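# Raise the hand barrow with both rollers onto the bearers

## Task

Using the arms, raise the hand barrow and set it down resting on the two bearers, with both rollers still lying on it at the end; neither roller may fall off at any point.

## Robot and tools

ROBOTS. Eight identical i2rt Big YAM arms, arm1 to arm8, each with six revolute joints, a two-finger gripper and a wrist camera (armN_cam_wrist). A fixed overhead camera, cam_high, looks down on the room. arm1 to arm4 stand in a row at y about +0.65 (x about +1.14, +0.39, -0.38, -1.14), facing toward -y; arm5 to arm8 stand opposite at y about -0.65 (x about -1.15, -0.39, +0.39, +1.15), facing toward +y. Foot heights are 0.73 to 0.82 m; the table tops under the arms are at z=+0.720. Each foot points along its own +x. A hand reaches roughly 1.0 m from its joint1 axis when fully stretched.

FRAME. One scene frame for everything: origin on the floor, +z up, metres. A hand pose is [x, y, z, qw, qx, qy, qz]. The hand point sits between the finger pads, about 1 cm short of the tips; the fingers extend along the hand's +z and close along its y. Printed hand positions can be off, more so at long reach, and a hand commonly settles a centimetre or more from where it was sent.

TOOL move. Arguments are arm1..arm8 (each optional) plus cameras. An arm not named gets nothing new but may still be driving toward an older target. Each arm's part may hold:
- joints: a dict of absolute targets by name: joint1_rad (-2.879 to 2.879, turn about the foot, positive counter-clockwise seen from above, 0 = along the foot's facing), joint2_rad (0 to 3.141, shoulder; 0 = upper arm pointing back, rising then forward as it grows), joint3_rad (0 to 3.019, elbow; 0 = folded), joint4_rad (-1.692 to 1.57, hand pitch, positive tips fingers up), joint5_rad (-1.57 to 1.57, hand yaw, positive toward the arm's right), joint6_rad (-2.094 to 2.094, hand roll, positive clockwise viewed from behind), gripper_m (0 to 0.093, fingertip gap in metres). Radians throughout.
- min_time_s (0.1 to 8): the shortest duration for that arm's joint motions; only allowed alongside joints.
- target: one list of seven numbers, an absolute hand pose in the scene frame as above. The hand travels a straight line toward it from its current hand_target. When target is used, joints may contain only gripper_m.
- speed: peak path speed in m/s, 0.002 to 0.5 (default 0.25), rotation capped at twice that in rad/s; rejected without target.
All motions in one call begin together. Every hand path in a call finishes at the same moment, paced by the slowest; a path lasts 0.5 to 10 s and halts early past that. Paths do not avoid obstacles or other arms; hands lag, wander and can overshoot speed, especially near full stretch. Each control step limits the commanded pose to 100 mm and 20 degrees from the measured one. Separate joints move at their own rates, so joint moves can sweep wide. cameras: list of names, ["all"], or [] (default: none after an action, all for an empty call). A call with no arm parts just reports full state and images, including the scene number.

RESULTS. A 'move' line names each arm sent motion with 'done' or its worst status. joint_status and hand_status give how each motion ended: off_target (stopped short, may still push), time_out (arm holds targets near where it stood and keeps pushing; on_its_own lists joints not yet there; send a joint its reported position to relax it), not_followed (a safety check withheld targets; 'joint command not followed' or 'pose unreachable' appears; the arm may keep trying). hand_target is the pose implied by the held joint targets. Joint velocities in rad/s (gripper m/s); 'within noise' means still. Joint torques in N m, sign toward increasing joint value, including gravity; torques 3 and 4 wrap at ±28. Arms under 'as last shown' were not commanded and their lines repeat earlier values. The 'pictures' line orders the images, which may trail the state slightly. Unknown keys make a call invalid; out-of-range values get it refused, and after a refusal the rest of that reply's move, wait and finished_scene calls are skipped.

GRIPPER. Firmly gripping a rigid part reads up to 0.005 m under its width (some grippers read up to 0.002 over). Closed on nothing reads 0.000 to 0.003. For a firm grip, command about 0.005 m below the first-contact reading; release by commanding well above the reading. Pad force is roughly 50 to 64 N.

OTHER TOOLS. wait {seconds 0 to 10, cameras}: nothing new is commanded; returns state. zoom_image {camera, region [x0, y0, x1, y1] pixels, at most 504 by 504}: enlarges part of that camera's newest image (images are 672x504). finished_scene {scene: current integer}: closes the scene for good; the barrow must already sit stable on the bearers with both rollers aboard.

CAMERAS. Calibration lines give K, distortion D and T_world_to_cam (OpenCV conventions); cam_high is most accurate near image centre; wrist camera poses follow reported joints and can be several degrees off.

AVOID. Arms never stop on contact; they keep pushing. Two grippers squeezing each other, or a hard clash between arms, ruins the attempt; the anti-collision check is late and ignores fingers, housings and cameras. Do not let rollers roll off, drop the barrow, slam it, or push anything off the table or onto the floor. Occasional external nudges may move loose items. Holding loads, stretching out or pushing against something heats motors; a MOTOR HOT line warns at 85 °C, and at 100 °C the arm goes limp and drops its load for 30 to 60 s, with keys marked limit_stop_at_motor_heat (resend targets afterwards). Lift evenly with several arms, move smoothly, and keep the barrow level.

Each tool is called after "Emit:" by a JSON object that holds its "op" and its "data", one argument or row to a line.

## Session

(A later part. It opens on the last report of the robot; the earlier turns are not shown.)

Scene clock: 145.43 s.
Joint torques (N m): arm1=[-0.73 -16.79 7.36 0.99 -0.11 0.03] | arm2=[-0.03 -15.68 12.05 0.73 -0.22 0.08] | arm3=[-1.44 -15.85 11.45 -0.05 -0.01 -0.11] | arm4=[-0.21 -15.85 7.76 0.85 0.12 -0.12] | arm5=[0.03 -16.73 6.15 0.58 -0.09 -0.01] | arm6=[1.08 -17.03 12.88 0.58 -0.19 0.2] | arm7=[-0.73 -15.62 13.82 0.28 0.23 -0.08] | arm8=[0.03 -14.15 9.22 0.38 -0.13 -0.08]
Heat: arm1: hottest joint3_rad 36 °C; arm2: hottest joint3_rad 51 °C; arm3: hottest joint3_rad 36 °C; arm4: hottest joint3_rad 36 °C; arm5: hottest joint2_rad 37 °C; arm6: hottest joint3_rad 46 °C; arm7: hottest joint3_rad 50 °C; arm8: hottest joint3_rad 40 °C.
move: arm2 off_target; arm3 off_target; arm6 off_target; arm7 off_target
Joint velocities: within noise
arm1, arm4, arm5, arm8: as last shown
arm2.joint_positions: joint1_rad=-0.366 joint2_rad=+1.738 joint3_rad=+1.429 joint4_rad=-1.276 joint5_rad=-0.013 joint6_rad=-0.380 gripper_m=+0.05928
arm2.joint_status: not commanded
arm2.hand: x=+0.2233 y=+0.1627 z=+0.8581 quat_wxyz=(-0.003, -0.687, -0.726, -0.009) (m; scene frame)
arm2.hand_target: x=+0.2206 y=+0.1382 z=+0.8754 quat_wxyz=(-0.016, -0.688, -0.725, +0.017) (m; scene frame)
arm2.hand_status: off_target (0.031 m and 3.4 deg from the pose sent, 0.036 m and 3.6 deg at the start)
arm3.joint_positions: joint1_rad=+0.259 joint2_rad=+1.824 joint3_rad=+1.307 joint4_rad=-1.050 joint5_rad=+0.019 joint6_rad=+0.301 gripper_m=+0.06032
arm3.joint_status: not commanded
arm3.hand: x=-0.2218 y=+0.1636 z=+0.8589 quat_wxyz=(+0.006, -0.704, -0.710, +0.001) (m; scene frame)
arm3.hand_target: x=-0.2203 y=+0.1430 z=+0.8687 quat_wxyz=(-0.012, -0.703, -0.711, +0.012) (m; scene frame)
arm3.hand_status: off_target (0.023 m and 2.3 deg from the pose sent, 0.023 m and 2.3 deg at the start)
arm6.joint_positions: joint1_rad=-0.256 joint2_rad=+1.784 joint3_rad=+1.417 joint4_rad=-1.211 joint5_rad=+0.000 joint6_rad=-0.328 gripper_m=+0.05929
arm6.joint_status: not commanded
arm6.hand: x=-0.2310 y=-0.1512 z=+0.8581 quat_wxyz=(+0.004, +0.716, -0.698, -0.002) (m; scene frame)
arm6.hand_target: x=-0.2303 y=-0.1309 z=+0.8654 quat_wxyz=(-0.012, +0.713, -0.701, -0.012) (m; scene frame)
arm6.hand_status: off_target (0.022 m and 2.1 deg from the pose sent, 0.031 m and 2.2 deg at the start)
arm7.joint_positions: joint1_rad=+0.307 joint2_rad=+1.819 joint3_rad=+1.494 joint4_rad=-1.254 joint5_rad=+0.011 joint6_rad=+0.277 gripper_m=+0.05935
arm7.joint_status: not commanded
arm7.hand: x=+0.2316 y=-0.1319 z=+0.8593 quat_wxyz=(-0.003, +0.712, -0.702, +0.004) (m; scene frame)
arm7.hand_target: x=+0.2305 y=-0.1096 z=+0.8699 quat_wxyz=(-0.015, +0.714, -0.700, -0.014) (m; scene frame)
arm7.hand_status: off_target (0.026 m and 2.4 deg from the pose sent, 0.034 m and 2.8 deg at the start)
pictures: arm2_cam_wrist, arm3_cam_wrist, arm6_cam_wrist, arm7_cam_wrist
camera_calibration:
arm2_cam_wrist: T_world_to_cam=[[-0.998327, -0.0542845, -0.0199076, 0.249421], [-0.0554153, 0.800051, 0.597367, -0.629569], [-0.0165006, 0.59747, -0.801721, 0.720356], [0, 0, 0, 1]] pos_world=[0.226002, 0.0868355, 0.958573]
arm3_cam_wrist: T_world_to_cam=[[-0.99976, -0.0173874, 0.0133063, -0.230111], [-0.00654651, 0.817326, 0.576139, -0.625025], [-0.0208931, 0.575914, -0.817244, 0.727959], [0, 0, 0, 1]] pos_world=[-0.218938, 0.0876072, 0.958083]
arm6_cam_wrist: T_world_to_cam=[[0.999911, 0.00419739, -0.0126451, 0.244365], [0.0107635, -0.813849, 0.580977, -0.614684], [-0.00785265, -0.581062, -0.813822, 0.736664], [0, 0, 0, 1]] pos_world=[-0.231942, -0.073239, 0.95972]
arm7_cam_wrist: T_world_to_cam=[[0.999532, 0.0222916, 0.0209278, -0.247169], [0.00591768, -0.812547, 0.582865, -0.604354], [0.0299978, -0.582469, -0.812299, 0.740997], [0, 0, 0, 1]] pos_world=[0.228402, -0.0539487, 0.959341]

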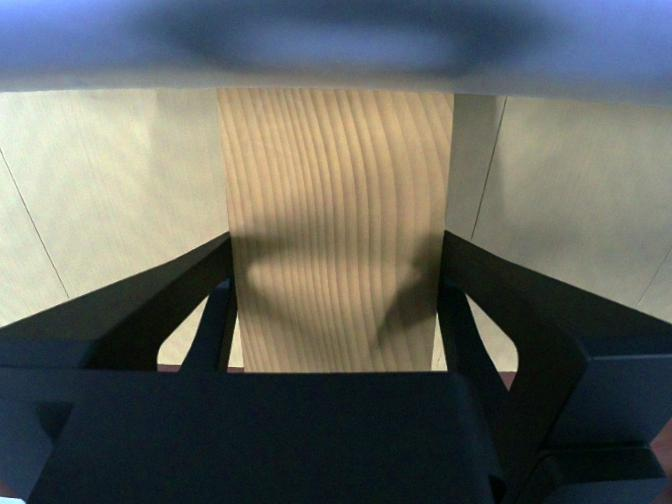

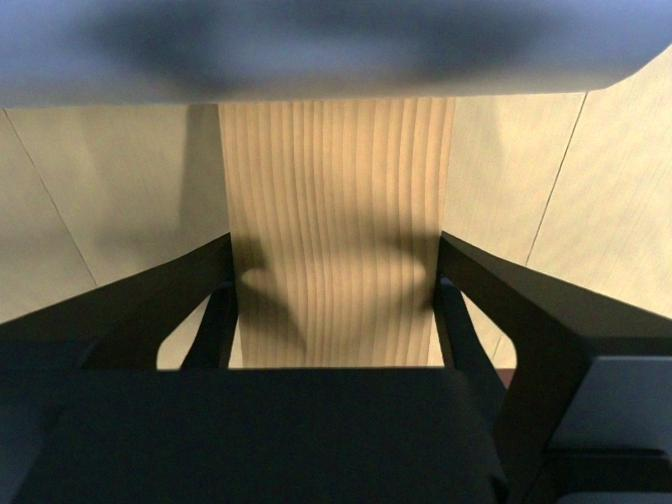

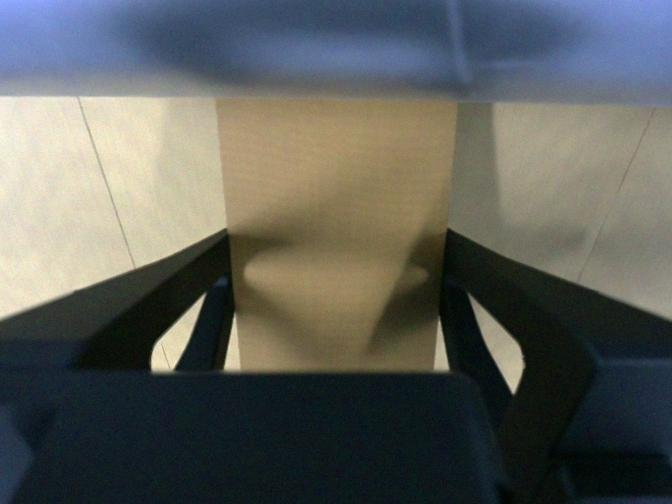

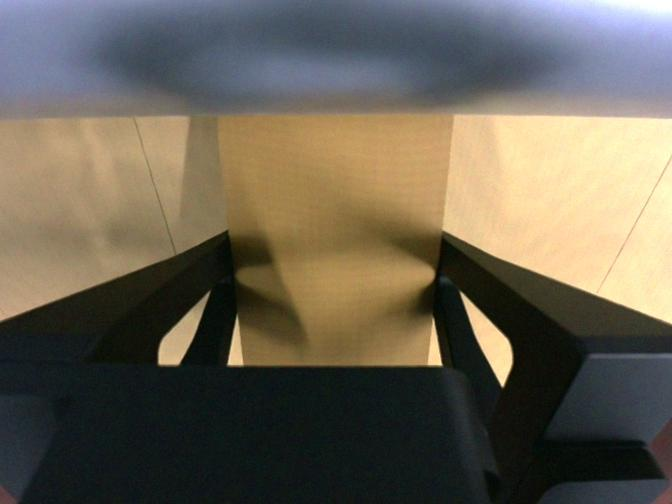

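Emit:
{"op": "wait", "data": {
  "seconds": 0,
  "cameras": ["arm2_cam_wrist", "arm3_cam_wrist", "arm6_cam_wrist", "arm7_cam_wrist", "cam_high"]
}}

Scene clock: 150.67 s.
Joint torques (N m): arm1=[-0.91 -16.67 7.27 0.91 -0.08 0.06] | arm2=[0.03 -15.68 12.01 0.73 -0.22 0.08] | arm3=[-1.44 -15.85 11.47 -0.02 -0.02 -0.11] | arm4=[-0.26 -15.85 7.76 0.87 0.12 -0.12] | arm5=[0.03 -16.73 6.17 0.62 -0.08 0] | arm6=[0.97 -16.97 12.9 0.58 -0.2 0.21] | arm7=[-0.79 -15.56 13.76 0.23 0.27 -0.06] | arm8=[0.03 -14.1 9.22 0.38 -0.13 -0.08]
Heat: arm1: hottest joint3_rad 36 °C; arm2: hottest joint3_rad 52 °C; arm3: hottest joint3_rad 36 °C; arm4: hottest joint3_rad 36 °C; arm5: hottest joint2_rad 38 °C; arm6: hottest joint3_rad 45 °C; arm7: hottest joint3_rad 51 °C; arm8: hottest joint3_rad 40 °C.
Joint velocities: within noise
arm1.joint_positions: joint1_rad=-0.513 joint2_rad=+1.816 joint3_rad=+1.267 joint4_rad=-1.017 joint5_rad=+0.003 joint6_rad=+1.067 gripper_m=+0.09396
arm1.joint_status: not commanded
arm1.hand: x=+0.9023 y=+0.2088 z=+0.8052 quat_wxyz=(+0.002, -1.000, -0.007, +0.001) (m; scene frame)
arm1.hand_target: x=+0.9000 y=+0.2071 z=+0.8001 quat_wxyz=(+0.000, -1.000, +0.000, +0.000) (m; scene frame)
arm1.hand_status: not commanded
arm2.joint_positions: joint1_rad=-0.366 joint2_rad=+1.738 joint3_rad=+1.429 joint4_rad=-1.276 joint5_rad=-0.013 joint6_rad=-0.379 gripper_m=+0.05928
arm2.joint_status: not commanded
arm2.hand: x=+0.2233 y=+0.1627 z=+0.8581 quat_wxyz=(-0.003, -0.687, -0.726, -0.009) (m; scene frame)
arm2.hand_target: x=+0.2206 y=+0.1382 z=+0.8754 quat_wxyz=(-0.016, -0.688, -0.725, +0.017) (m; scene frame)
arm2.hand_status: off_target (0.031 m and 3.4 deg from the pose sent, 0.036 m and 3.6 deg at the start)
arm3.joint_positions: joint1_rad=+0.259 joint2_rad=+1.824 joint3_rad=+1.307 joint4_rad=-1.050 joint5_rad=+0.019 joint6_rad=+0.301 gripper_m=+0.06032
arm3.joint_status: not commanded
arm3.hand: x=-0.2218 y=+0.1636 z=+0.8589 quat_wxyz=(+0.006, -0.704, -0.710, +0.001) (m; scene frame)
arm3.hand_target: x=-0.2203 y=+0.1430 z=+0.8687 quat_wxyz=(-0.012, -0.703, -0.711, +0.012) (m; scene frame)
arm3.hand_status: off_target (0.023 m and 2.3 deg from the pose sent, 0.023 m and 2.3 deg at the start)
arm4.joint_positions: joint1_rad=+0.521 joint2_rad=+1.841 joint3_rad=+1.291 joint4_rad=-1.018 joint5_rad=-0.007 joint6_rad=-1.075 gripper_m=+0.09397
arm4.joint_status: not commanded
arm4.hand: x=-0.9016 y=+0.1971 z=+0.8057 quat_wxyz=(-0.001, -0.007, -1.000, -0.001) (m; scene frame)
arm4.hand_target: x=-0.9001 y=+0.1977 z=+0.8000 quat_wxyz=(+0.000, +0.000, -1.000, +0.000) (m; scene frame)
arm4.hand_status: not commanded
arm5.joint_positions: joint1_rad=-0.531 joint2_rad=+1.885 joint3_rad=+1.259 joint4_rad=-0.907 joint5_rad=+0.002 joint6_rad=+1.068 gripper_m=+0.09396
arm5.joint_status: not commanded
arm5.hand: x=-0.8984 y=-0.1912 z=+0.8119 quat_wxyz=(-0.007, +0.005, -1.000, -0.011) (m; scene frame)
arm5.hand_target: x=-0.9002 y=-0.1954 z=+0.7954 quat_wxyz=(+0.000, +0.000, -1.000, +0.000) (m; scene frame)
arm5.hand_status: not commanded
arm6.joint_positions: joint1_rad=-0.256 joint2_rad=+1.784 joint3_rad=+1.418 joint4_rad=-1.211 joint5_rad=+0.000 joint6_rad=-0.328 gripper_m=+0.05929
arm6.joint_status: not commanded
arm6.hand: x=-0.2309 y=-0.1511 z=+0.8583 quat_wxyz=(+0.003, +0.716, -0.698, -0.002) (m; scene frame)
arm6.hand_target: x=-0.2303 y=-0.1309 z=+0.8654 quat_wxyz=(-0.012, +0.713, -0.701, -0.012) (m; scene frame)
arm6.hand_status: off_target (0.022 m and 2.1 deg from the pose sent, 0.031 m and 2.2 deg at the start)
arm7.joint_positions: joint1_rad=+0.307 joint2_rad=+1.819 joint3_rad=+1.495 joint4_rad=-1.254 joint5_rad=+0.011 joint6_rad=+0.277 gripper_m=+0.05935
arm7.joint_status: not commanded
arm7.hand: x=+0.2316 y=-0.1317 z=+0.8594 quat_wxyz=(-0.003, +0.712, -0.702, +0.003) (m; scene frame)
arm7.hand_target: x=+0.2305 y=-0.1096 z=+0.8699 quat_wxyz=(-0.015, +0.714, -0.700, -0.014) (m; scene frame)
arm7.hand_status: off_target (0.025 m and 2.4 deg from the pose sent, 0.034 m and 2.8 deg at the start)
arm8.joint_positions: joint1_rad=+0.515 joint2_rad=+1.824 joint3_rad=+1.390 joint4_rad=-1.125 joint5_rad=-0.001 joint6_rad=-1.079 gripper_m=+0.09396
arm8.joint_status: not commanded
arm8.hand: x=+0.9012 y=-0.1813 z=+0.8044 quat_wxyz=(+0.001, +1.000, -0.005, -0.001) (m; scene frame)
arm8.hand_target: x=+0.9000 y=-0.1807 z=+0.8001 quat_wxyz=(+0.000, +1.000, +0.000, +0.000) (m; scene frame)
arm8.hand_status: not commanded
pictures: arm2_cam_wrist, arm3_cam_wrist, arm6_cam_wrist, arm7_cam_wrist, cam_high
camera_calibration:
arm2_cam_wrist: T_world_to_cam=[[-0.998347, -0.0539254, -0.0198912, 0.249279], [-0.0551177, 0.800074, 0.597364, -0.629641], [-0.0162986, 0.597473, -0.801724, 0.720311], [0, 0, 0, 1]] pos_world=[0.225903, 0.0868354, 0.958573]
arm3_cam_wrist: T_world_to_cam=[[-0.99976, -0.0173874, 0.0133063, -0.230111], [-0.00654651, 0.817326, 0.576139, -0.625025], [-0.0208931, 0.575914, -0.817244, 0.727959], [0, 0, 0, 1]] pos_world=[-0.218938, 0.0876072, 0.958083]
arm6_cam_wrist: T_world_to_cam=[[0.999913, 0.00418056, -0.0125041, 0.244131], [0.0106651, -0.814059, 0.580685, -0.614479], [-0.0077515, -0.580768, -0.814032, 0.737132], [0, 0, 0, 1]] pos_world=[-0.231843, -0.0731397, 0.959921]
arm7_cam_wrist: T_world_to_cam=[[0.999535, 0.0223062, 0.0207945, -0.247048], [0.00601557, -0.812709, 0.582639, -0.604204], [0.0298963, -0.582243, -0.812465, 0.741412], [0, 0, 0, 1]] pos_world=[0.228402, -0.0538489, 0.959541]

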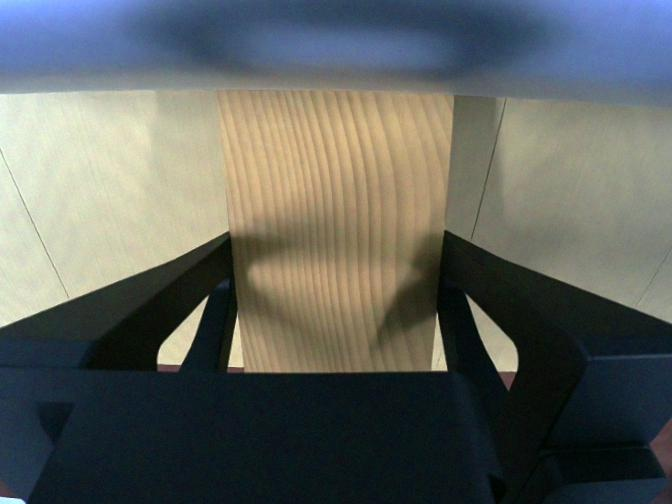

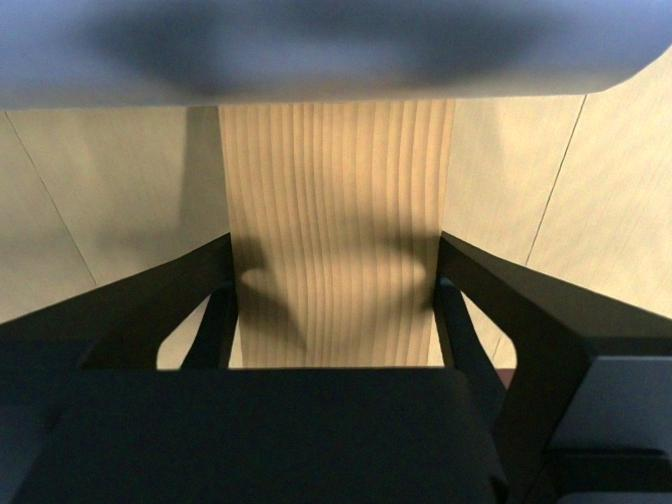

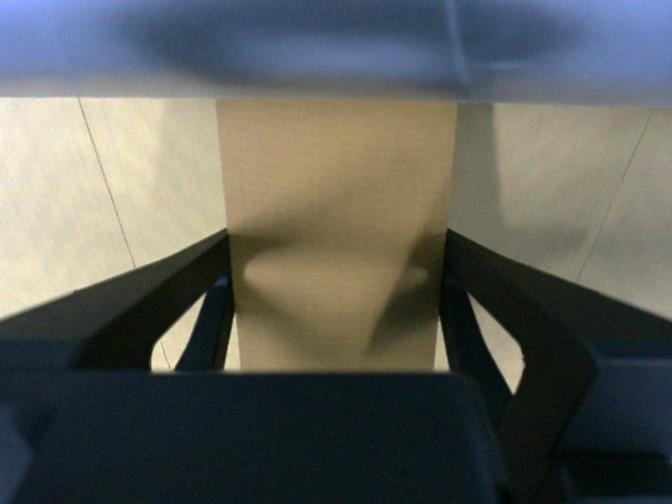

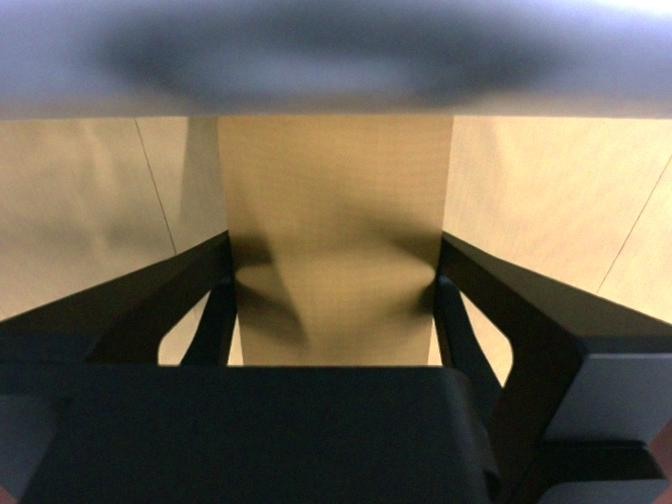

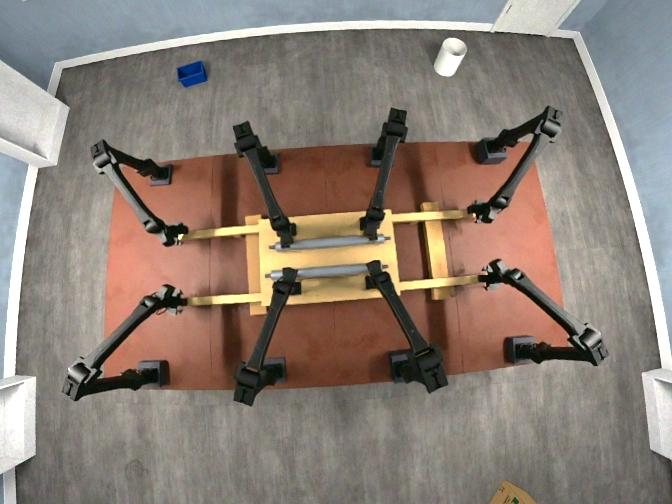

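Emit:
{"op": "move", "data": {
  "arm2": {"joints": {"gripper_m": 0.093}},
  "arm3": {"joints": {"gripper_m": 0.093}},
  "arm6": {"joints": {"gripper_m": 0.093}},
  "arm7": {"joints": {"gripper_m": 0.093}},
  "arm5": {"target": [-0.90, -0.2035, 0.779, 0, 0, 1, 0], "speed": 0.08},
  "cameras": ["arm2_cam_wrist", "arm3_cam_wrist", "arm6_cam_wrist", "arm7_cam_wrist", "arm5_cam_wrist"]
}}

Scene clock: 161.80 s.
Joint torques (N m): arm1=[-1.32 -16.97 7.38 0.95 -0.08 0.04] | arm2=[-0.03 -15.68 12.01 0.73 -0.23 0.08] | arm3=[-1.44 -15.85 11.26 -0.02 -0.01 -0.11] | arm4=[-0.21 -15.85 7.76 0.87 0.12 -0.12] | arm5=[-0.56 -16.32 5.82 0.69 -0.1 -0.09] | arm6=[0.85 -16.97 12.89 0.58 -0.19 0.21] | arm7=[-0.73 -15.62 13.83 0.24 0.26 -0.08] | arm8=[0.03 -14.15 9.22 0.38 -0.13 -0.08]
Heat: arm1: hottest joint3_rad 36 °C; arm2: hottest joint3_rad 54 °C; arm3: hottest joint3_rad 36 °C; arm4: hottest joint3_rad 36 °C; arm5: hottest joint2_rad 38 °C; arm6: hottest joint3_rad 44 °C; arm7: hottest joint3_rad 53 °C; arm8: hottest joint3_rad 40 °C.
move: arm2 done; arm3 done; arm5 off_target; arm6 done; arm7 done
Joint velocities: within noise
arm1, arm4, arm8: as last shown
arm2.joint_positions: joint1_rad=-0.366 joint2_rad=+1.738 joint3_rad=+1.429 joint4_rad=-1.276 joint5_rad=-0.013 joint6_rad=-0.379 gripper_m=+0.09296
arm2.joint_status: all done
arm2.hand: x=+0.2233 y=+0.1627 z=+0.8581 quat_wxyz=(-0.003, -0.688, -0.726, -0.009) (m; scene frame)
arm2.hand_target: x=+0.2206 y=+0.1382 z=+0.8754 quat_wxyz=(-0.016, -0.688, -0.725, +0.017) (m; scene frame)
arm2.hand_status: not commanded
arm3.joint_positions: joint1_rad=+0.259 joint2_rad=+1.824 joint3_rad=+1.310 joint4_rad=-1.050 joint5_rad=+0.019 joint6_rad=+0.301 gripper_m=+0.09294
arm3.joint_status: all done
arm3.hand: x=-0.2215 y=+0.1626 z=+0.8596 quat_wxyz=(+0.005, -0.704, -0.710, +0.002) (m; scene frame)
arm3.hand_target: x=-0.2203 y=+0.1431 z=+0.8687 quat_wxyz=(-0.012, -0.703, -0.711, +0.012) (m; scene frame)
arm3.hand_status: not commanded
arm5.joint_positions: joint1_rad=-0.531 joint2_rad=+1.895 joint3_rad=+1.226 joint4_rad=-0.860 joint5_rad=+0.002 joint6_rad=+1.068 gripper_m=+0.09396
arm5.joint_status: not commanded
arm5.hand: x=-0.9012 y=-0.1964 z=+0.7969 quat_wxyz=(-0.008, +0.005, -1.000, -0.012) (m; scene frame)
arm5.hand_target: x=-0.9003 y=-0.2039 z=+0.7795 quat_wxyz=(+0.000, +0.000, -1.000, +0.000) (m; scene frame)
arm5.hand_status: off_target (0.019 m and 1.7 deg from the pose sent, 0.035 m and 1.6 deg at the start)
arm6.joint_positions: joint1_rad=-0.256 joint2_rad=+1.784 joint3_rad=+1.418 joint4_rad=-1.211 joint5_rad=+0.000 joint6_rad=-0.327 gripper_m=+0.09294
arm6.joint_status: all done
arm6.hand: x=-0.2309 y=-0.1511 z=+0.8583 quat_wxyz=(+0.003, +0.716, -0.698, -0.002) (m; scene frame)
arm6.hand_target: x=-0.2303 y=-0.1309 z=+0.8654 quat_wxyz=(-0.012, +0.713, -0.701, -0.012) (m; scene frame)
arm6.hand_status: not commanded
arm7.joint_positions: joint1_rad=+0.307 joint2_rad=+1.819 joint3_rad=+1.495 joint4_rad=-1.254 joint5_rad=+0.011 joint6_rad=+0.277 gripper_m=+0.09292
arm7.joint_status: all done
arm7.hand: x=+0.2316 y=-0.1317 z=+0.8594 quat_wxyz=(-0.003, +0.713, -0.702, +0.003) (m; scene frame)
arm7.hand_target: x=+0.2305 y=-0.1096 z=+0.8699 quat_wxyz=(-0.015, +0.714, -0.700, -0.014) (m; scene frame)
arm7.hand_status: not commanded
pictures: arm2_cam_wrist, arm3_cam_wrist, arm5_cam_wrist, arm6_cam_wrist, arm7_cam_wrist
camera_calibration:
arm2_cam_wrist: T_world_to_cam=[[-0.998368, -0.0535032, -0.0199524, 0.249307], [-0.054816, 0.8001, 0.597357, -0.629704], [-0.0159966, 0.597476, -0.801727, 0.720246], [0, 0, 0, 1]] pos_world=[0.225903, 0.0868354, 0.958573]
arm3_cam_wrist: T_world_to_cam=[[-0.999769, -0.017308, 0.0127641, -0.229324], [-0.00683922, 0.818601, 0.574322, -0.623402], [-0.020389, 0.574101, -0.81853, 0.730604], [0, 0, 0, 1]] pos_world=[-0.218638, 0.0869071, 0.958982]
arm5_cam_wrist: T_world_to_cam=[[0.0107214, -0.999263, -0.0368474, -0.156557], [-0.818866, -0.0299225, 0.573204, -1.19664], [-0.573884, 0.0240276, -0.818584, 0.26426], [0, 0, 0, 1]] pos_world=[-0.826552, -0.198598, 0.896467]
arm6_cam_wrist: T_world_to_cam=[[0.999915, 0.0038205, -0.0124889, 0.24409], [0.0103631, -0.814063, 0.580683, -0.614548], [-0.00794829, -0.580763, -0.814034, 0.737088], [0, 0, 0, 1]] pos_world=[-0.231842, -0.0731398, 0.959921]
arm7_cam_wrist: T_world_to_cam=[[0.999524, 0.0227253, 0.0208621, -0.246987], [0.00631917, -0.81275, 0.582578, -0.604217], [0.0301949, -0.582169, -0.812507, 0.741391], [0, 0, 0, 1]] pos_world=[0.228301, -0.0538494, 0.959541]

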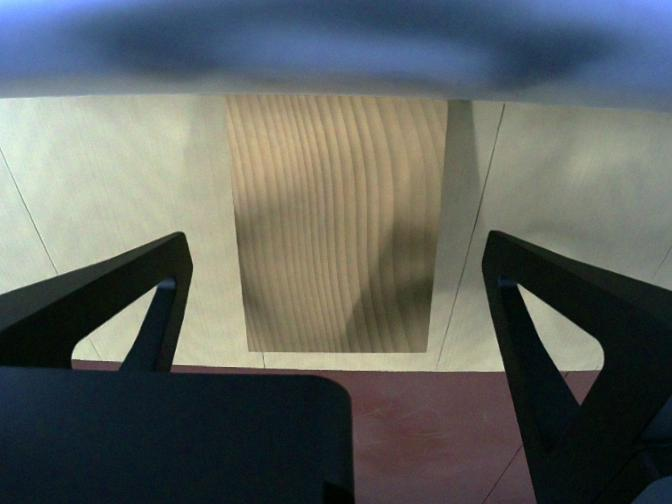

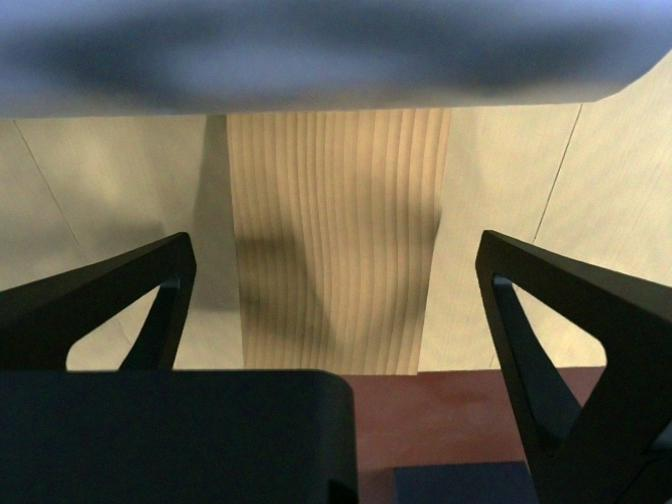

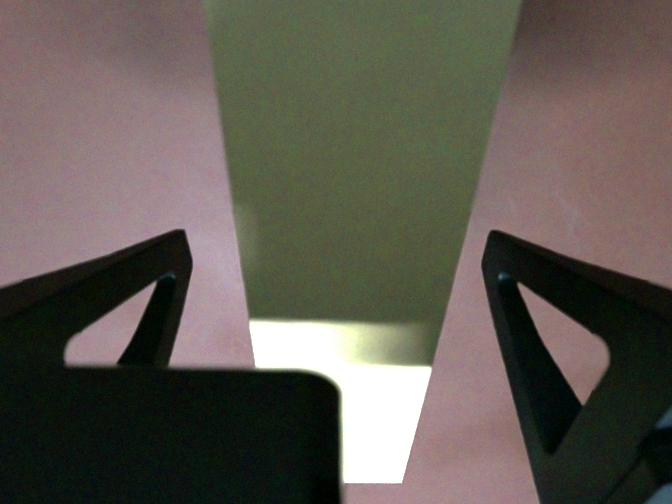

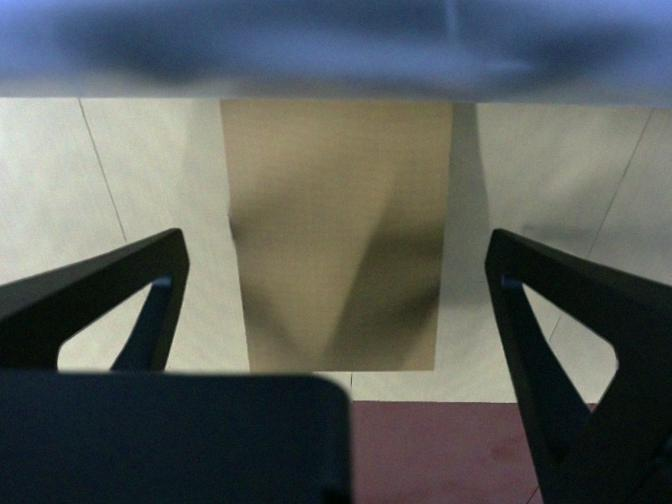

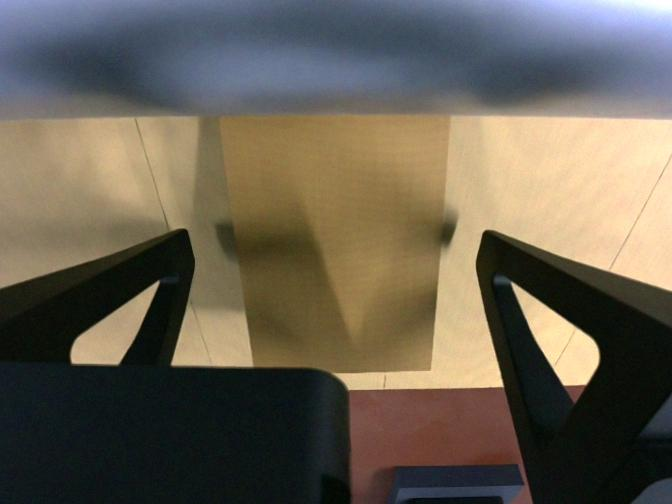

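Emit:
{"op": "move", "data": {
  "arm2": {"target": [0.2206, 0.1400, 1.0, 0, 0.6885, 0.7253, 0], "speed": 0.2},
  "arm3": {"target": [-0.2203, 0.1440, 1.0, 0, 0.7029, 0.7113, 0], "speed": 0.2},
  "arm6": {"target": [-0.2303, -0.1330, 1.0, 0, 0.7134, -0.7007, 0], "speed": 0.2},
  "arm7": {"target": [0.2305, -0.1110, 1.0, 0, 0.7141, -0.7000, 0], "speed": 0.2},
  "arm1": {"joints": {"gripper_m": 0.03}},
  "arm4": {"joints": {"gripper_m": 0.03}},
  "arm5": {"joints": {"gripper_m": 0.03}},
  "arm8": {"joints": {"gripper_m": 0.03}},
  "cameras": []
}}

Emit:
{"op": "move", "data": {
  "arm2": {"target": [0.485, 0.200, 0.92, 0, 0, 1, 0], "speed": 0.3},
  "arm3": {"target": [-0.452, 0.187, 0.92, 0, 1, 0, 0], "speed": 0.3},
  "arm6": {"target": [-0.452, -0.188, 0.92, 0, 1, 0, 0], "speed": 0.3},
  "arm7": {"target": [0.485, -0.167, 0.92, 0, 0, 1, 0], "speed": 0.3},
  "cameras": ["arm2_cam_wrist", "arm3_cam_wrist", "arm6_cam_wrist", "arm7_cam_wrist", "cam_high"]
}}

Scene clock: 172.40 s.
Joint torques (N m): arm1=[-0.79 -16.67 7.38 0.79 0 0.08] | arm2=[-0.03 -17.32 12.52 -0.2 0.03 0.08] | arm3=[-1.44 -17.55 12.6 -0.61 -0.18 -0.1] | arm4=[-0.21 -15.91 7.8 0.57 0 -0.09] | arm5=[-0.67 -16.38 6.05 0.68 -0.13 -0.11] | arm6=[1.03 -18.37 13.5 -0.16 0.16 0.21] | arm7=[-0.91 -17.96 14.48 -0.35 -0.03 -0.07] | arm8=[0.03 -14.1 9.22 0.36 -0.14 -0.05]
Heat: arm1: hottest joint3_rad 36 °C; arm2: hottest joint3_rad 55 °C; arm3: hottest joint3_rad 37 °C; arm4: hottest joint3_rad 36 °C; arm5: hottest joint2_rad 38 °C; arm6: hottest joint3_rad 44 °C; arm7: hottest joint3_rad 54 °C; arm8: hottest joint3_rad 40 °C.
move: arm1 off_target; arm2 off_target; arm3 off_target; arm4 off_target; arm5 off_target; arm6 off_target; arm7 off_target; arm8 off_target
Joint velocities: within noise
arm1.joint_positions: joint1_rad=-0.513 joint2_rad=+1.816 joint3_rad=+1.266 joint4_rad=-1.012 joint5_rad=+0.000 joint6_rad=+1.062 gripper_m=+0.04508
arm1.joint_status: gripper_m off_target (ended at +0.04510, target +0.03000)
arm1.hand: x=+0.9024 y=+0.2078 z=+0.8050 quat_wxyz=(+0.000, -1.000, -0.009, +0.000) (m; scene frame)
arm1.hand_target: x=+0.9000 y=+0.2070 z=+0.8001 quat_wxyz=(+0.000, -1.000, +0.000, +0.000) (m; scene frame)
arm1.hand_status: not commanded
arm2.joint_positions: joint1_rad=-0.363 joint2_rad=+1.738 joint3_rad=+1.740 joint4_rad=-1.624 joint5_rad=-0.004 joint6_rad=-0.376 gripper_m=+0.09296
arm2.joint_status: not commanded
arm2.hand: x=+0.2207 y=+0.1540 z=+0.9756 quat_wxyz=(+0.009, -0.687, -0.726, -0.024) (m; scene frame)
arm2.hand_target: x=+0.2211 y=+0.1413 z=+0.9998 quat_wxyz=(+0.000, -0.688, -0.725, +0.000) (m; scene frame)
arm2.hand_status: off_target (0.028 m and 3.0 deg from the pose sent, 0.144 m and 1.1 deg at the start)
arm3.joint_positions: joint1_rad=+0.259 joint2_rad=+1.745 joint3_rad=+1.533 joint4_rad=-1.393 joint5_rad=+0.014 joint6_rad=+0.301 gripper_m=+0.09294
arm3.joint_status: not commanded
arm3.hand: x=-0.2206 y=+0.1582 z=+0.9792 quat_wxyz=(+0.021, -0.704, -0.710, -0.009) (m; scene frame)
arm3.hand_target: x=-0.2206 y=+0.1449 z=+1.0000 quat_wxyz=(+0.000, -0.703, -0.711, +0.000) (m; scene frame)
arm3.hand_status: off_target (0.025 m and 2.6 deg from the pose sent, 0.141 m and 0.6 deg at the start)
arm4.joint_positions: joint1_rad=+0.521 joint2_rad=+1.841 joint3_rad=+1.291 joint4_rad=-1.009 joint5_rad=-0.004 joint6_rad=-1.079 gripper_m=+0.04521
arm4.joint_status: gripper_m off_target (ended at +0.04525, target +0.03000)
arm4.hand: x=-0.9012 y=+0.1952 z=+0.8053 quat_wxyz=(-0.001, -0.006, -1.000, +0.003) (m; scene frame)
arm4.hand_target: x=-0.9001 y=+0.1977 z=+0.8001 quat_wxyz=(+0.000, +0.000, -1.000, +0.000) (m; scene frame)
arm4.hand_status: not commanded
arm5.joint_positions: joint1_rad=-0.531 joint2_rad=+1.895 joint3_rad=+1.223 joint4_rad=-0.863 joint5_rad=+0.003 joint6_rad=+1.071 gripper_m=+0.04323
arm5.joint_status: gripper_m off_target (ended at +0.04326, target +0.03000)
arm5.hand: x=-0.9020 y=-0.1982 z=+0.7961 quat_wxyz=(-0.007, +0.003, -1.000, -0.009) (m; scene frame)
arm5.hand_target: x=-0.9003 y=-0.2039 z=+0.7795 quat_wxyz=(+0.000, +0.000, -1.000, +0.000) (m; scene frame)
arm5.hand_status: not commanded
arm6.joint_positions: joint1_rad=-0.253 joint2_rad=+1.751 joint3_rad=+1.713 joint4_rad=-1.567 joint5_rad=+0.001 joint6_rad=-0.324 gripper_m=+0.09294
arm6.joint_status: not commanded
arm6.hand: x=-0.2296 y=-0.1449 z=+0.9852 quat_wxyz=(+0.015, +0.716, -0.698, +0.005) (m; scene frame)
arm6.hand_target: x=-0.2306 y=-0.1336 z=+0.9999 quat_wxyz=(+0.000, +0.713, -0.701, +0.000) (m; scene frame)
arm6.hand_status: off_target (0.019 m and 1.9 deg from the pose sent, 0.143 m and 0.6 deg at the start)
arm7.joint_positions: joint1_rad=+0.305 joint2_rad=+1.819 joint3_rad=+1.805 joint4_rad=-1.610 joint5_rad=+0.007 joint6_rad=+0.275 gripper_m=+0.09292
arm7.joint_status: not commanded
arm7.hand: x=+0.2298 y=-0.1239 z=+0.9764 quat_wxyz=(+0.010, +0.712, -0.701, +0.022) (m; scene frame)
arm7.hand_target: x=+0.2310 y=-0.1122 z=+0.9999 quat_wxyz=(-0.001, +0.714, -0.700, +0.000) (m; scene frame)
arm7.hand_status: off_target (0.027 m and 2.8 deg from the pose sent, 0.142 m and 0.6 deg at the start)
arm8.joint_positions: joint1_rad=+0.515 joint2_rad=+1.824 joint3_rad=+1.390 joint4_rad=-1.124 joint5_rad=-0.001 joint6_rad=-1.082 gripper_m=+0.04504
arm8.joint_status: gripper_m off_target (ended at +0.04507, target +0.03000)
arm8.hand: x=+0.9012 y=-0.1812 z=+0.8044 quat_wxyz=(+0.001, +1.000, -0.003, -0.001) (m; scene frame)
arm8.hand_target: x=+0.8999 y=-0.1806 z=+0.8001 quat_wxyz=(+0.000, +1.000, +0.000, +0.000) (m; scene frame)
arm8.hand_status: not commanded
pictures: none
No camera images: "cameras" was empty.

Scene clock: 176.03 s.
Joint torques (N m): arm1=[-1.03 -16.62 7.42 0.81 0.04 0.08] | arm2=[-0.67 -16.56 6.98 0.83 -0.11 -0.17] | arm3=[-1.03 -16.44 7.83 -0.03 -0.06 0.11] | arm4=[-0.26 -15.91 7.8 0.58 0 -0.09] | arm5=[-0.56 -16.32 6.04 0.69 -0.13 -0.12] | arm6=[0.5 -17.2 9.07 0.51 -0.06 -0.1] | arm7=[-0.26 -17.08 8.99 0.29 0.17 0.22] | arm8=[-0.03 -14.1 9.22 0.36 -0.14 -0.05]
Heat: arm1: hottest joint3_rad 36 °C; arm2: hottest joint3_rad 54 °C; arm3: hottest joint3_rad 37 °C; arm4: hottest joint3_rad 36 °C; arm5: hottest joint2_rad 38 °C; arm6: hottest joint3_rad 43 °C; arm7: hottest joint3_rad 53 °C; arm8: hottest joint3_rad 40 °C.
move: arm2 done; arm3 done; arm6 done; arm7 off_target
Joint velocities: within noise
arm1, arm4, arm5, arm8: as last shown
arm2.joint_positions: joint1_rad=+0.177 joint2_rad=+1.583 joint3_rad=+1.375 joint4_rad=-1.395 joint5_rad=-0.002 joint6_rad=-1.338 gripper_m=+0.09297
arm2.joint_status: not commanded
arm2.hand: x=+0.4846 y=+0.1994 z=+0.9115 quat_wxyz=(+0.003, -0.007, -1.000, -0.016) (m; scene frame)
arm2.hand_target: x=+0.4850 y=+0.1999 z=+0.9200 quat_wxyz=(+0.000, +0.000, -1.000, +0.000) (m; scene frame)
arm2.hand_status: done (0.009 m and 2.0 deg from the pose sent, 0.274 m and 86.9 deg at the start)
arm3.joint_positions: joint1_rad=-0.208 joint2_rad=+1.667 joint3_rad=+1.245 joint4_rad=-1.161 joint5_rad=+0.004 joint6_rad=+1.398 gripper_m=+0.09294
arm3.joint_status: not commanded
arm3.hand: x=-0.4503 y=+0.1896 z=+0.9110 quat_wxyz=(+0.014, -1.000, -0.008, -0.002) (m; scene frame)
arm3.hand_target: x=-0.4520 y=+0.1871 z=+0.9199 quat_wxyz=(+0.000, -1.000, +0.000, +0.000) (m; scene frame)
arm3.hand_status: done (0.010 m and 1.9 deg from the pose sent, 0.241 m and 90.5 deg at the start)
arm6.joint_positions: joint1_rad=+0.186 joint2_rad=+1.612 joint3_rad=+1.341 joint4_rad=-1.328 joint5_rad=+0.004 joint6_rad=-1.410 gripper_m=+0.09294
arm6.joint_status: not commanded
arm6.hand: x=-0.4507 y=-0.1891 z=+0.9136 quat_wxyz=(+0.012, +1.000, -0.010, +0.001) (m; scene frame)
arm6.hand_target: x=-0.4519 y=-0.1881 z=+0.9199 quat_wxyz=(+0.000, +1.000, +0.000, +0.000) (m; scene frame)
arm6.hand_status: done (0.007 m and 1.8 deg from the pose sent, 0.236 m and 88.6 deg at the start)
arm7.joint_positions: joint1_rad=-0.184 joint2_rad=+1.678 joint3_rad=+1.443 joint4_rad=-1.371 joint5_rad=+0.004 joint6_rad=+1.357 gripper_m=+0.09293
arm7.joint_status: not commanded
arm7.hand: x=+0.4837 y=-0.1677 z=+0.9103 quat_wxyz=(+0.003, +0.008, -1.000, +0.016) (m; scene frame)
arm7.hand_target: x=+0.4850 y=-0.1671 z=+0.9198 quat_wxyz=(+0.000, +0.000, -1.000, +0.000) (m; scene frame)
arm7.hand_status: off_target (0.010 m and 2.1 deg from the pose sent, 0.265 m and 91.0 deg at the start)
pictures: arm2_cam_wrist, arm3_cam_wrist, arm6_cam_wrist, arm7_cam_wrist, cam_high
camera_calibration:
arm2_cam_wrist: T_world_to_cam=[[-0.0149389, -0.999301, -0.0342669, 0.23818], [-0.803713, -0.00838663, 0.594958, -0.150282], [-0.594829, 0.0364287, -0.803026, 1.13882], [0, 0, 0, 1]] pos_world=[0.560176, 0.195268, 1.01207]
arm3_cam_wrist: T_world_to_cam=[[-0.0249051, 0.999191, 0.0315756, -0.229196], [0.818093, 0.00221794, 0.575082, -0.150866], [0.574547, 0.0401542, -0.817486, 1.1207], [0, 0, 0, 1]] pos_world=[-0.526183, 0.184344, 1.01016]
arm6_cam_wrist: T_world_to_cam=[[0.0417444, 0.998716, -0.0287184, 0.235729], [0.813193, -0.0172619, 0.581738, -0.163744], [0.580495, -0.0476379, -0.812869, 1.12329], [0, 0, 0, 1]] pos_world=[-0.528749, -0.184741, 1.01511]
arm7_cam_wrist: T_world_to_cam=[[0.0232367, -0.998792, 0.0432921, -0.218766], [-0.809232, 0.00663614, 0.587451, -0.137223], [-0.587029, -0.0486838, -0.808101, 1.13813], [0, 0, 0, 1]] pos_world=[0.562155, -0.162182, 1.00981]

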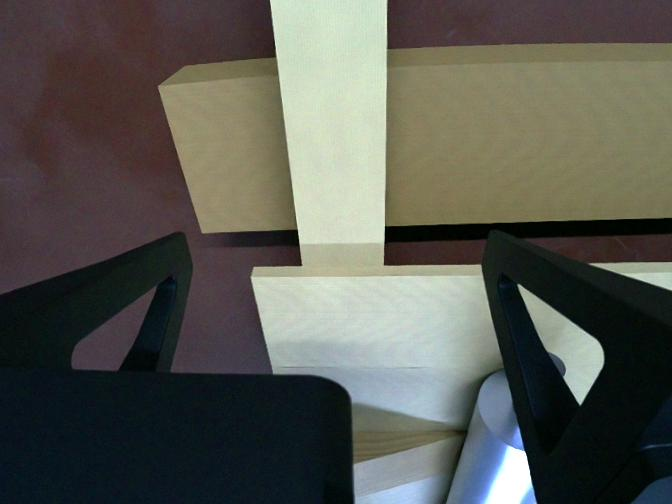

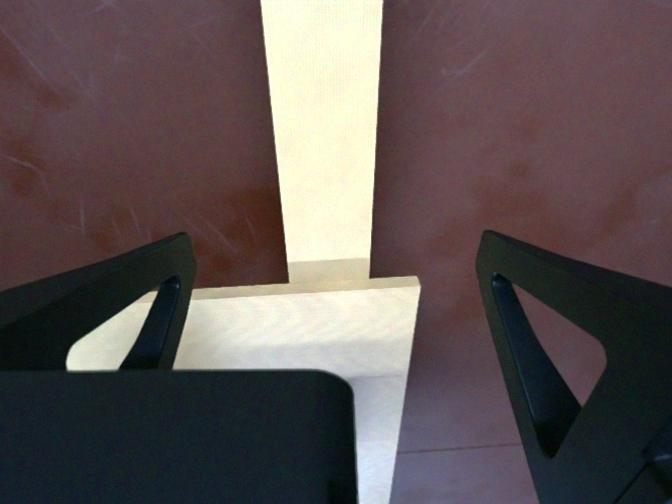

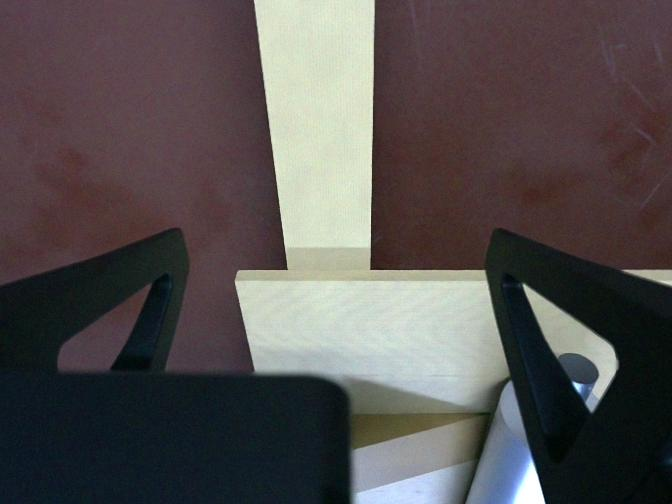

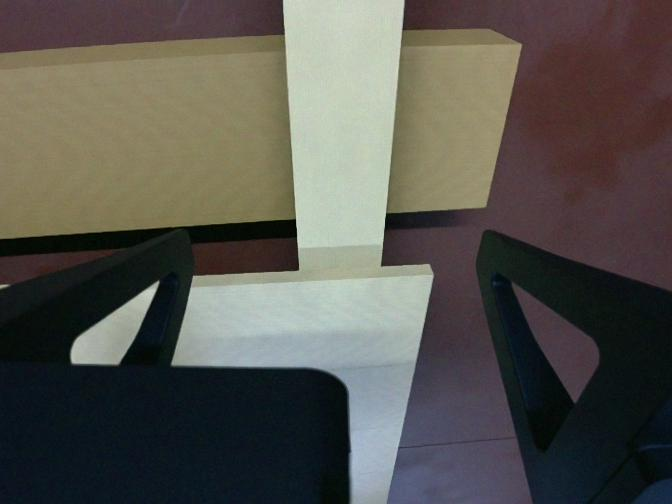

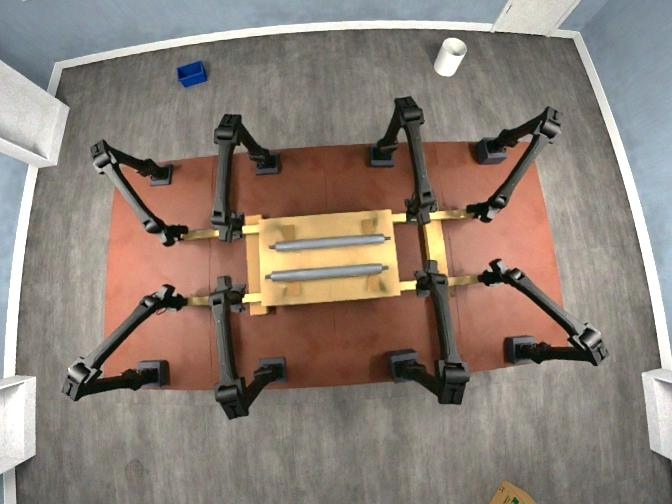

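Emit:
{"op": "move", "data": {
  "arm2": {"target": [0.52, 0.39, 1.02, 0.2988, 0.6409, 0.6409, -0.2988], "speed": 0.4},
  "arm3": {"target": [-0.59, 0.39, 1.02, 0.2988, 0.6409, 0.6409, -0.2988], "speed": 0.4},
  "arm6": {"target": [-0.59, -0.39, 1.02, -0.2988, 0.6409, -0.6409, -0.2988], "speed": 0.4},
  "arm7": {"target": [0.52, -0.39, 1.02, -0.2988, 0.6409, -0.6409, -0.2988], "speed": 0.4},
  "cameras": ["arm2_cam_wrist", "arm3_cam_wrist", "arm6_cam_wrist", "arm7_cam_wrist"]
}}

Scene clock: 194.47 s.
Joint torques (N m): arm1=[-0.85 -16.44 7.42 0.81 0.03 0.07] | arm2=[-0.09 -0.38 9.06 1.01 0.44 0.04] | arm3=[-1.73 -2.96 12.93 0.23 -0.58 -0.13] | arm4=[-0.21 -15.97 7.8 0.58 0 -0.09] | arm5=[-0.56 -16.32 6.04 0.72 -0.13 -0.11] | arm6=[1.08 -2.14 13.42 0.73 0.71 0.23] | arm7=[-0.91 -1.67 11.64 0.66 -0.45 -0.09] | arm8=[0.03 -14.15 9.22 0.36 -0.14 -0.05]
Heat: arm1: hottest joint3_rad 35 °C; arm2: hottest joint3_rad 49 °C; arm3: hottest joint3_rad 36 °C; arm4: hottest joint3_rad 35 °C; arm5: hottest joint2_rad 38 °C; arm6: hottest joint3_rad 43 °C; arm7: hottest joint3_rad 50 °C; arm8: hottest joint3_rad 40 °C.
move: arm2 done; arm3 off_target; arm6 off_target; arm7 done
Joint velocities: within noise
arm1, arm4, arm5, arm8: as last shown
arm2.joint_positions: joint1_rad=+0.774 joint2_rad=+0.631 joint3_rad=+0.761 joint4_rad=-1.006 joint5_rad=+0.594 joint6_rad=+0.596 gripper_m=+0.09297
arm2.joint_status: not commanded
arm2.hand: x=+0.5179 y=+0.3893 z=+1.0205 quat_wxyz=(-0.303, -0.640, -0.640, +0.300) (m; scene frame)
arm2.hand_target: x=+0.5200 y=+0.3900 z=+1.0200 quat_wxyz=(-0.299, -0.641, -0.641, +0.299) (m; scene frame)
arm2.hand_status: done (0.002 m and 0.5 deg from the pose sent, 0.222 m and 100.5 deg at the start)
arm3.joint_positions: joint1_rad=-1.069 joint2_rad=+0.881 joint3_rad=+0.605 joint4_rad=-0.748 joint5_rad=-0.720 joint6_rad=-0.796 gripper_m=+0.09294
arm3.joint_status: not commanded
arm3.hand: x=-0.5779 y=+0.3950 z=+1.0039 quat_wxyz=(-0.303, -0.648, -0.638, +0.285) (m; scene frame)
arm3.hand_target: x=-0.5895 y=+0.3905 z=+1.0200 quat_wxyz=(-0.299, -0.641, -0.641, +0.299) (m; scene frame)
arm3.hand_status: off_target (0.021 m and 1.8 deg from the pose sent, 0.267 m and 100.3 deg at the start)
arm6.joint_positions: joint1_rad=+1.048 joint2_rad=+0.833 joint3_rad=+0.751 joint4_rad=-0.950 joint5_rad=+0.702 joint6_rad=+0.782 gripper_m=+0.09294
arm6.joint_status: not commanded
arm6.hand: x=-0.5818 y=-0.3925 z=+1.0053 quat_wxyz=(-0.302, +0.648, -0.637, -0.287) (m; scene frame)
arm6.hand_target: x=-0.5897 y=-0.3902 z=+1.0198 quat_wxyz=(-0.299, +0.641, -0.641, -0.299) (m; scene frame)
arm6.hand_status: off_target (0.017 m and 1.7 deg from the pose sent, 0.267 m and 99.9 deg at the start)
arm7.joint_positions: joint1_rad=-0.781 joint2_rad=+0.625 joint3_rad=+0.712 joint4_rad=-0.957 joint5_rad=-0.577 joint6_rad=-0.579 gripper_m=+0.09294
arm7.joint_status: not commanded
arm7.hand: x=+0.5174 y=-0.3897 z=+1.0189 quat_wxyz=(-0.302, +0.639, -0.640, -0.300) (m; scene frame)
arm7.hand_target: x=+0.5199 y=-0.3900 z=+1.0199 quat_wxyz=(-0.299, +0.641, -0.641, -0.299) (m; scene frame)
arm7.hand_status: done (0.003 m and 0.4 deg from the pose sent, 0.251 m and 100.4 deg at the start)
pictures: arm2_cam_wrist, arm3_cam_wrist, arm6_cam_wrist, arm7_cam_wrist
camera_calibration:
arm2_cam_wrist: T_world_to_cam=[[-0.999978, -0.00312939, -0.00588334, 0.525629], [-0.00158008, 0.969045, -0.24688, -0.123657], [0.0064738, -0.246865, -0.969028, 1.20759], [0, 0, 0, 1]] pos_world=[0.517604, 0.419585, 1.14275]
arm3_cam_wrist: T_world_to_cam=[[-0.999816, -0.00125506, -0.0191526, -0.557814], [0.00353338, 0.96877, -0.247935, -0.126743], [0.0188656, -0.247957, -0.968587, 1.2061], [0, 0, 0, 1]] pos_world=[-0.580017, 0.421146, 1.12611]
arm6_cam_wrist: T_world_to_cam=[[0.999965, -0.00580731, 0.0060936, 0.575239], [-0.00417423, -0.970732, -0.24013, -0.137556], [0.00730976, 0.240096, -0.970722, 1.20233], [0, 0, 0, 1]] pos_world=[-0.584582, -0.418864, 1.13059]
arm7_cam_wrist: T_world_to_cam=[[0.999886, -0.00649876, 0.0136596, -0.534396], [-0.00279873, -0.966898, -0.255149, -0.110372], [0.0148656, 0.255082, -0.966805, 1.20354], [0, 0, 0, 1]] pos_world=[0.516134, -0.417192, 1.14273]

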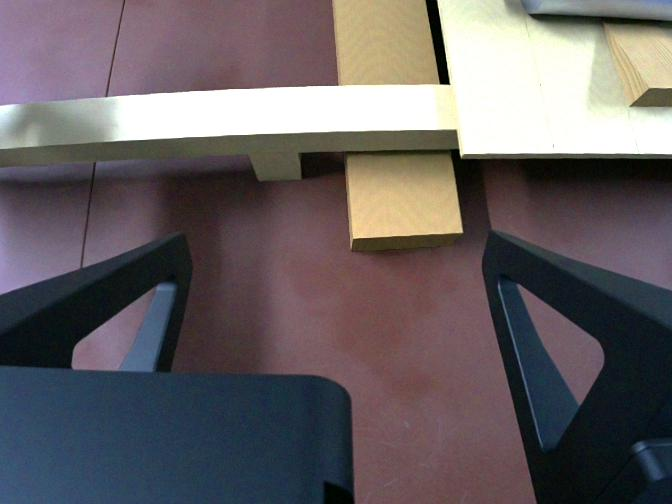

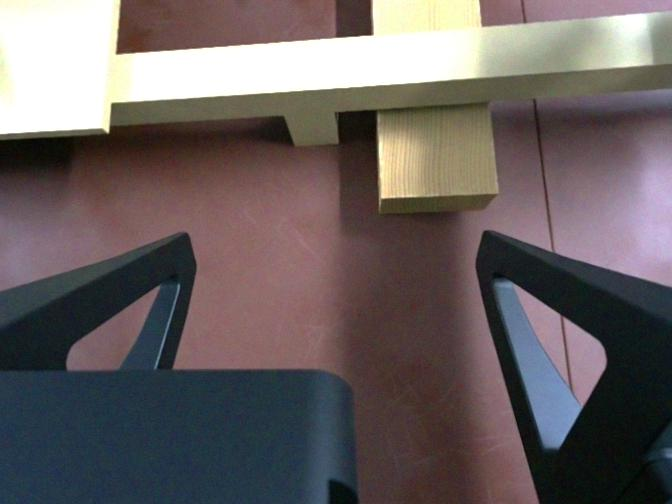

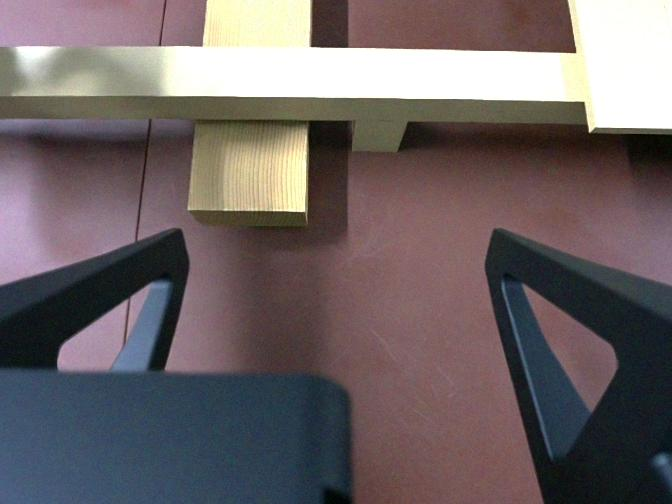

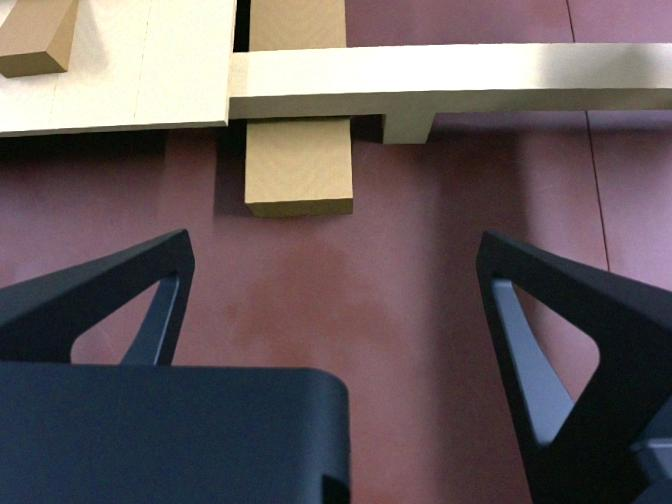

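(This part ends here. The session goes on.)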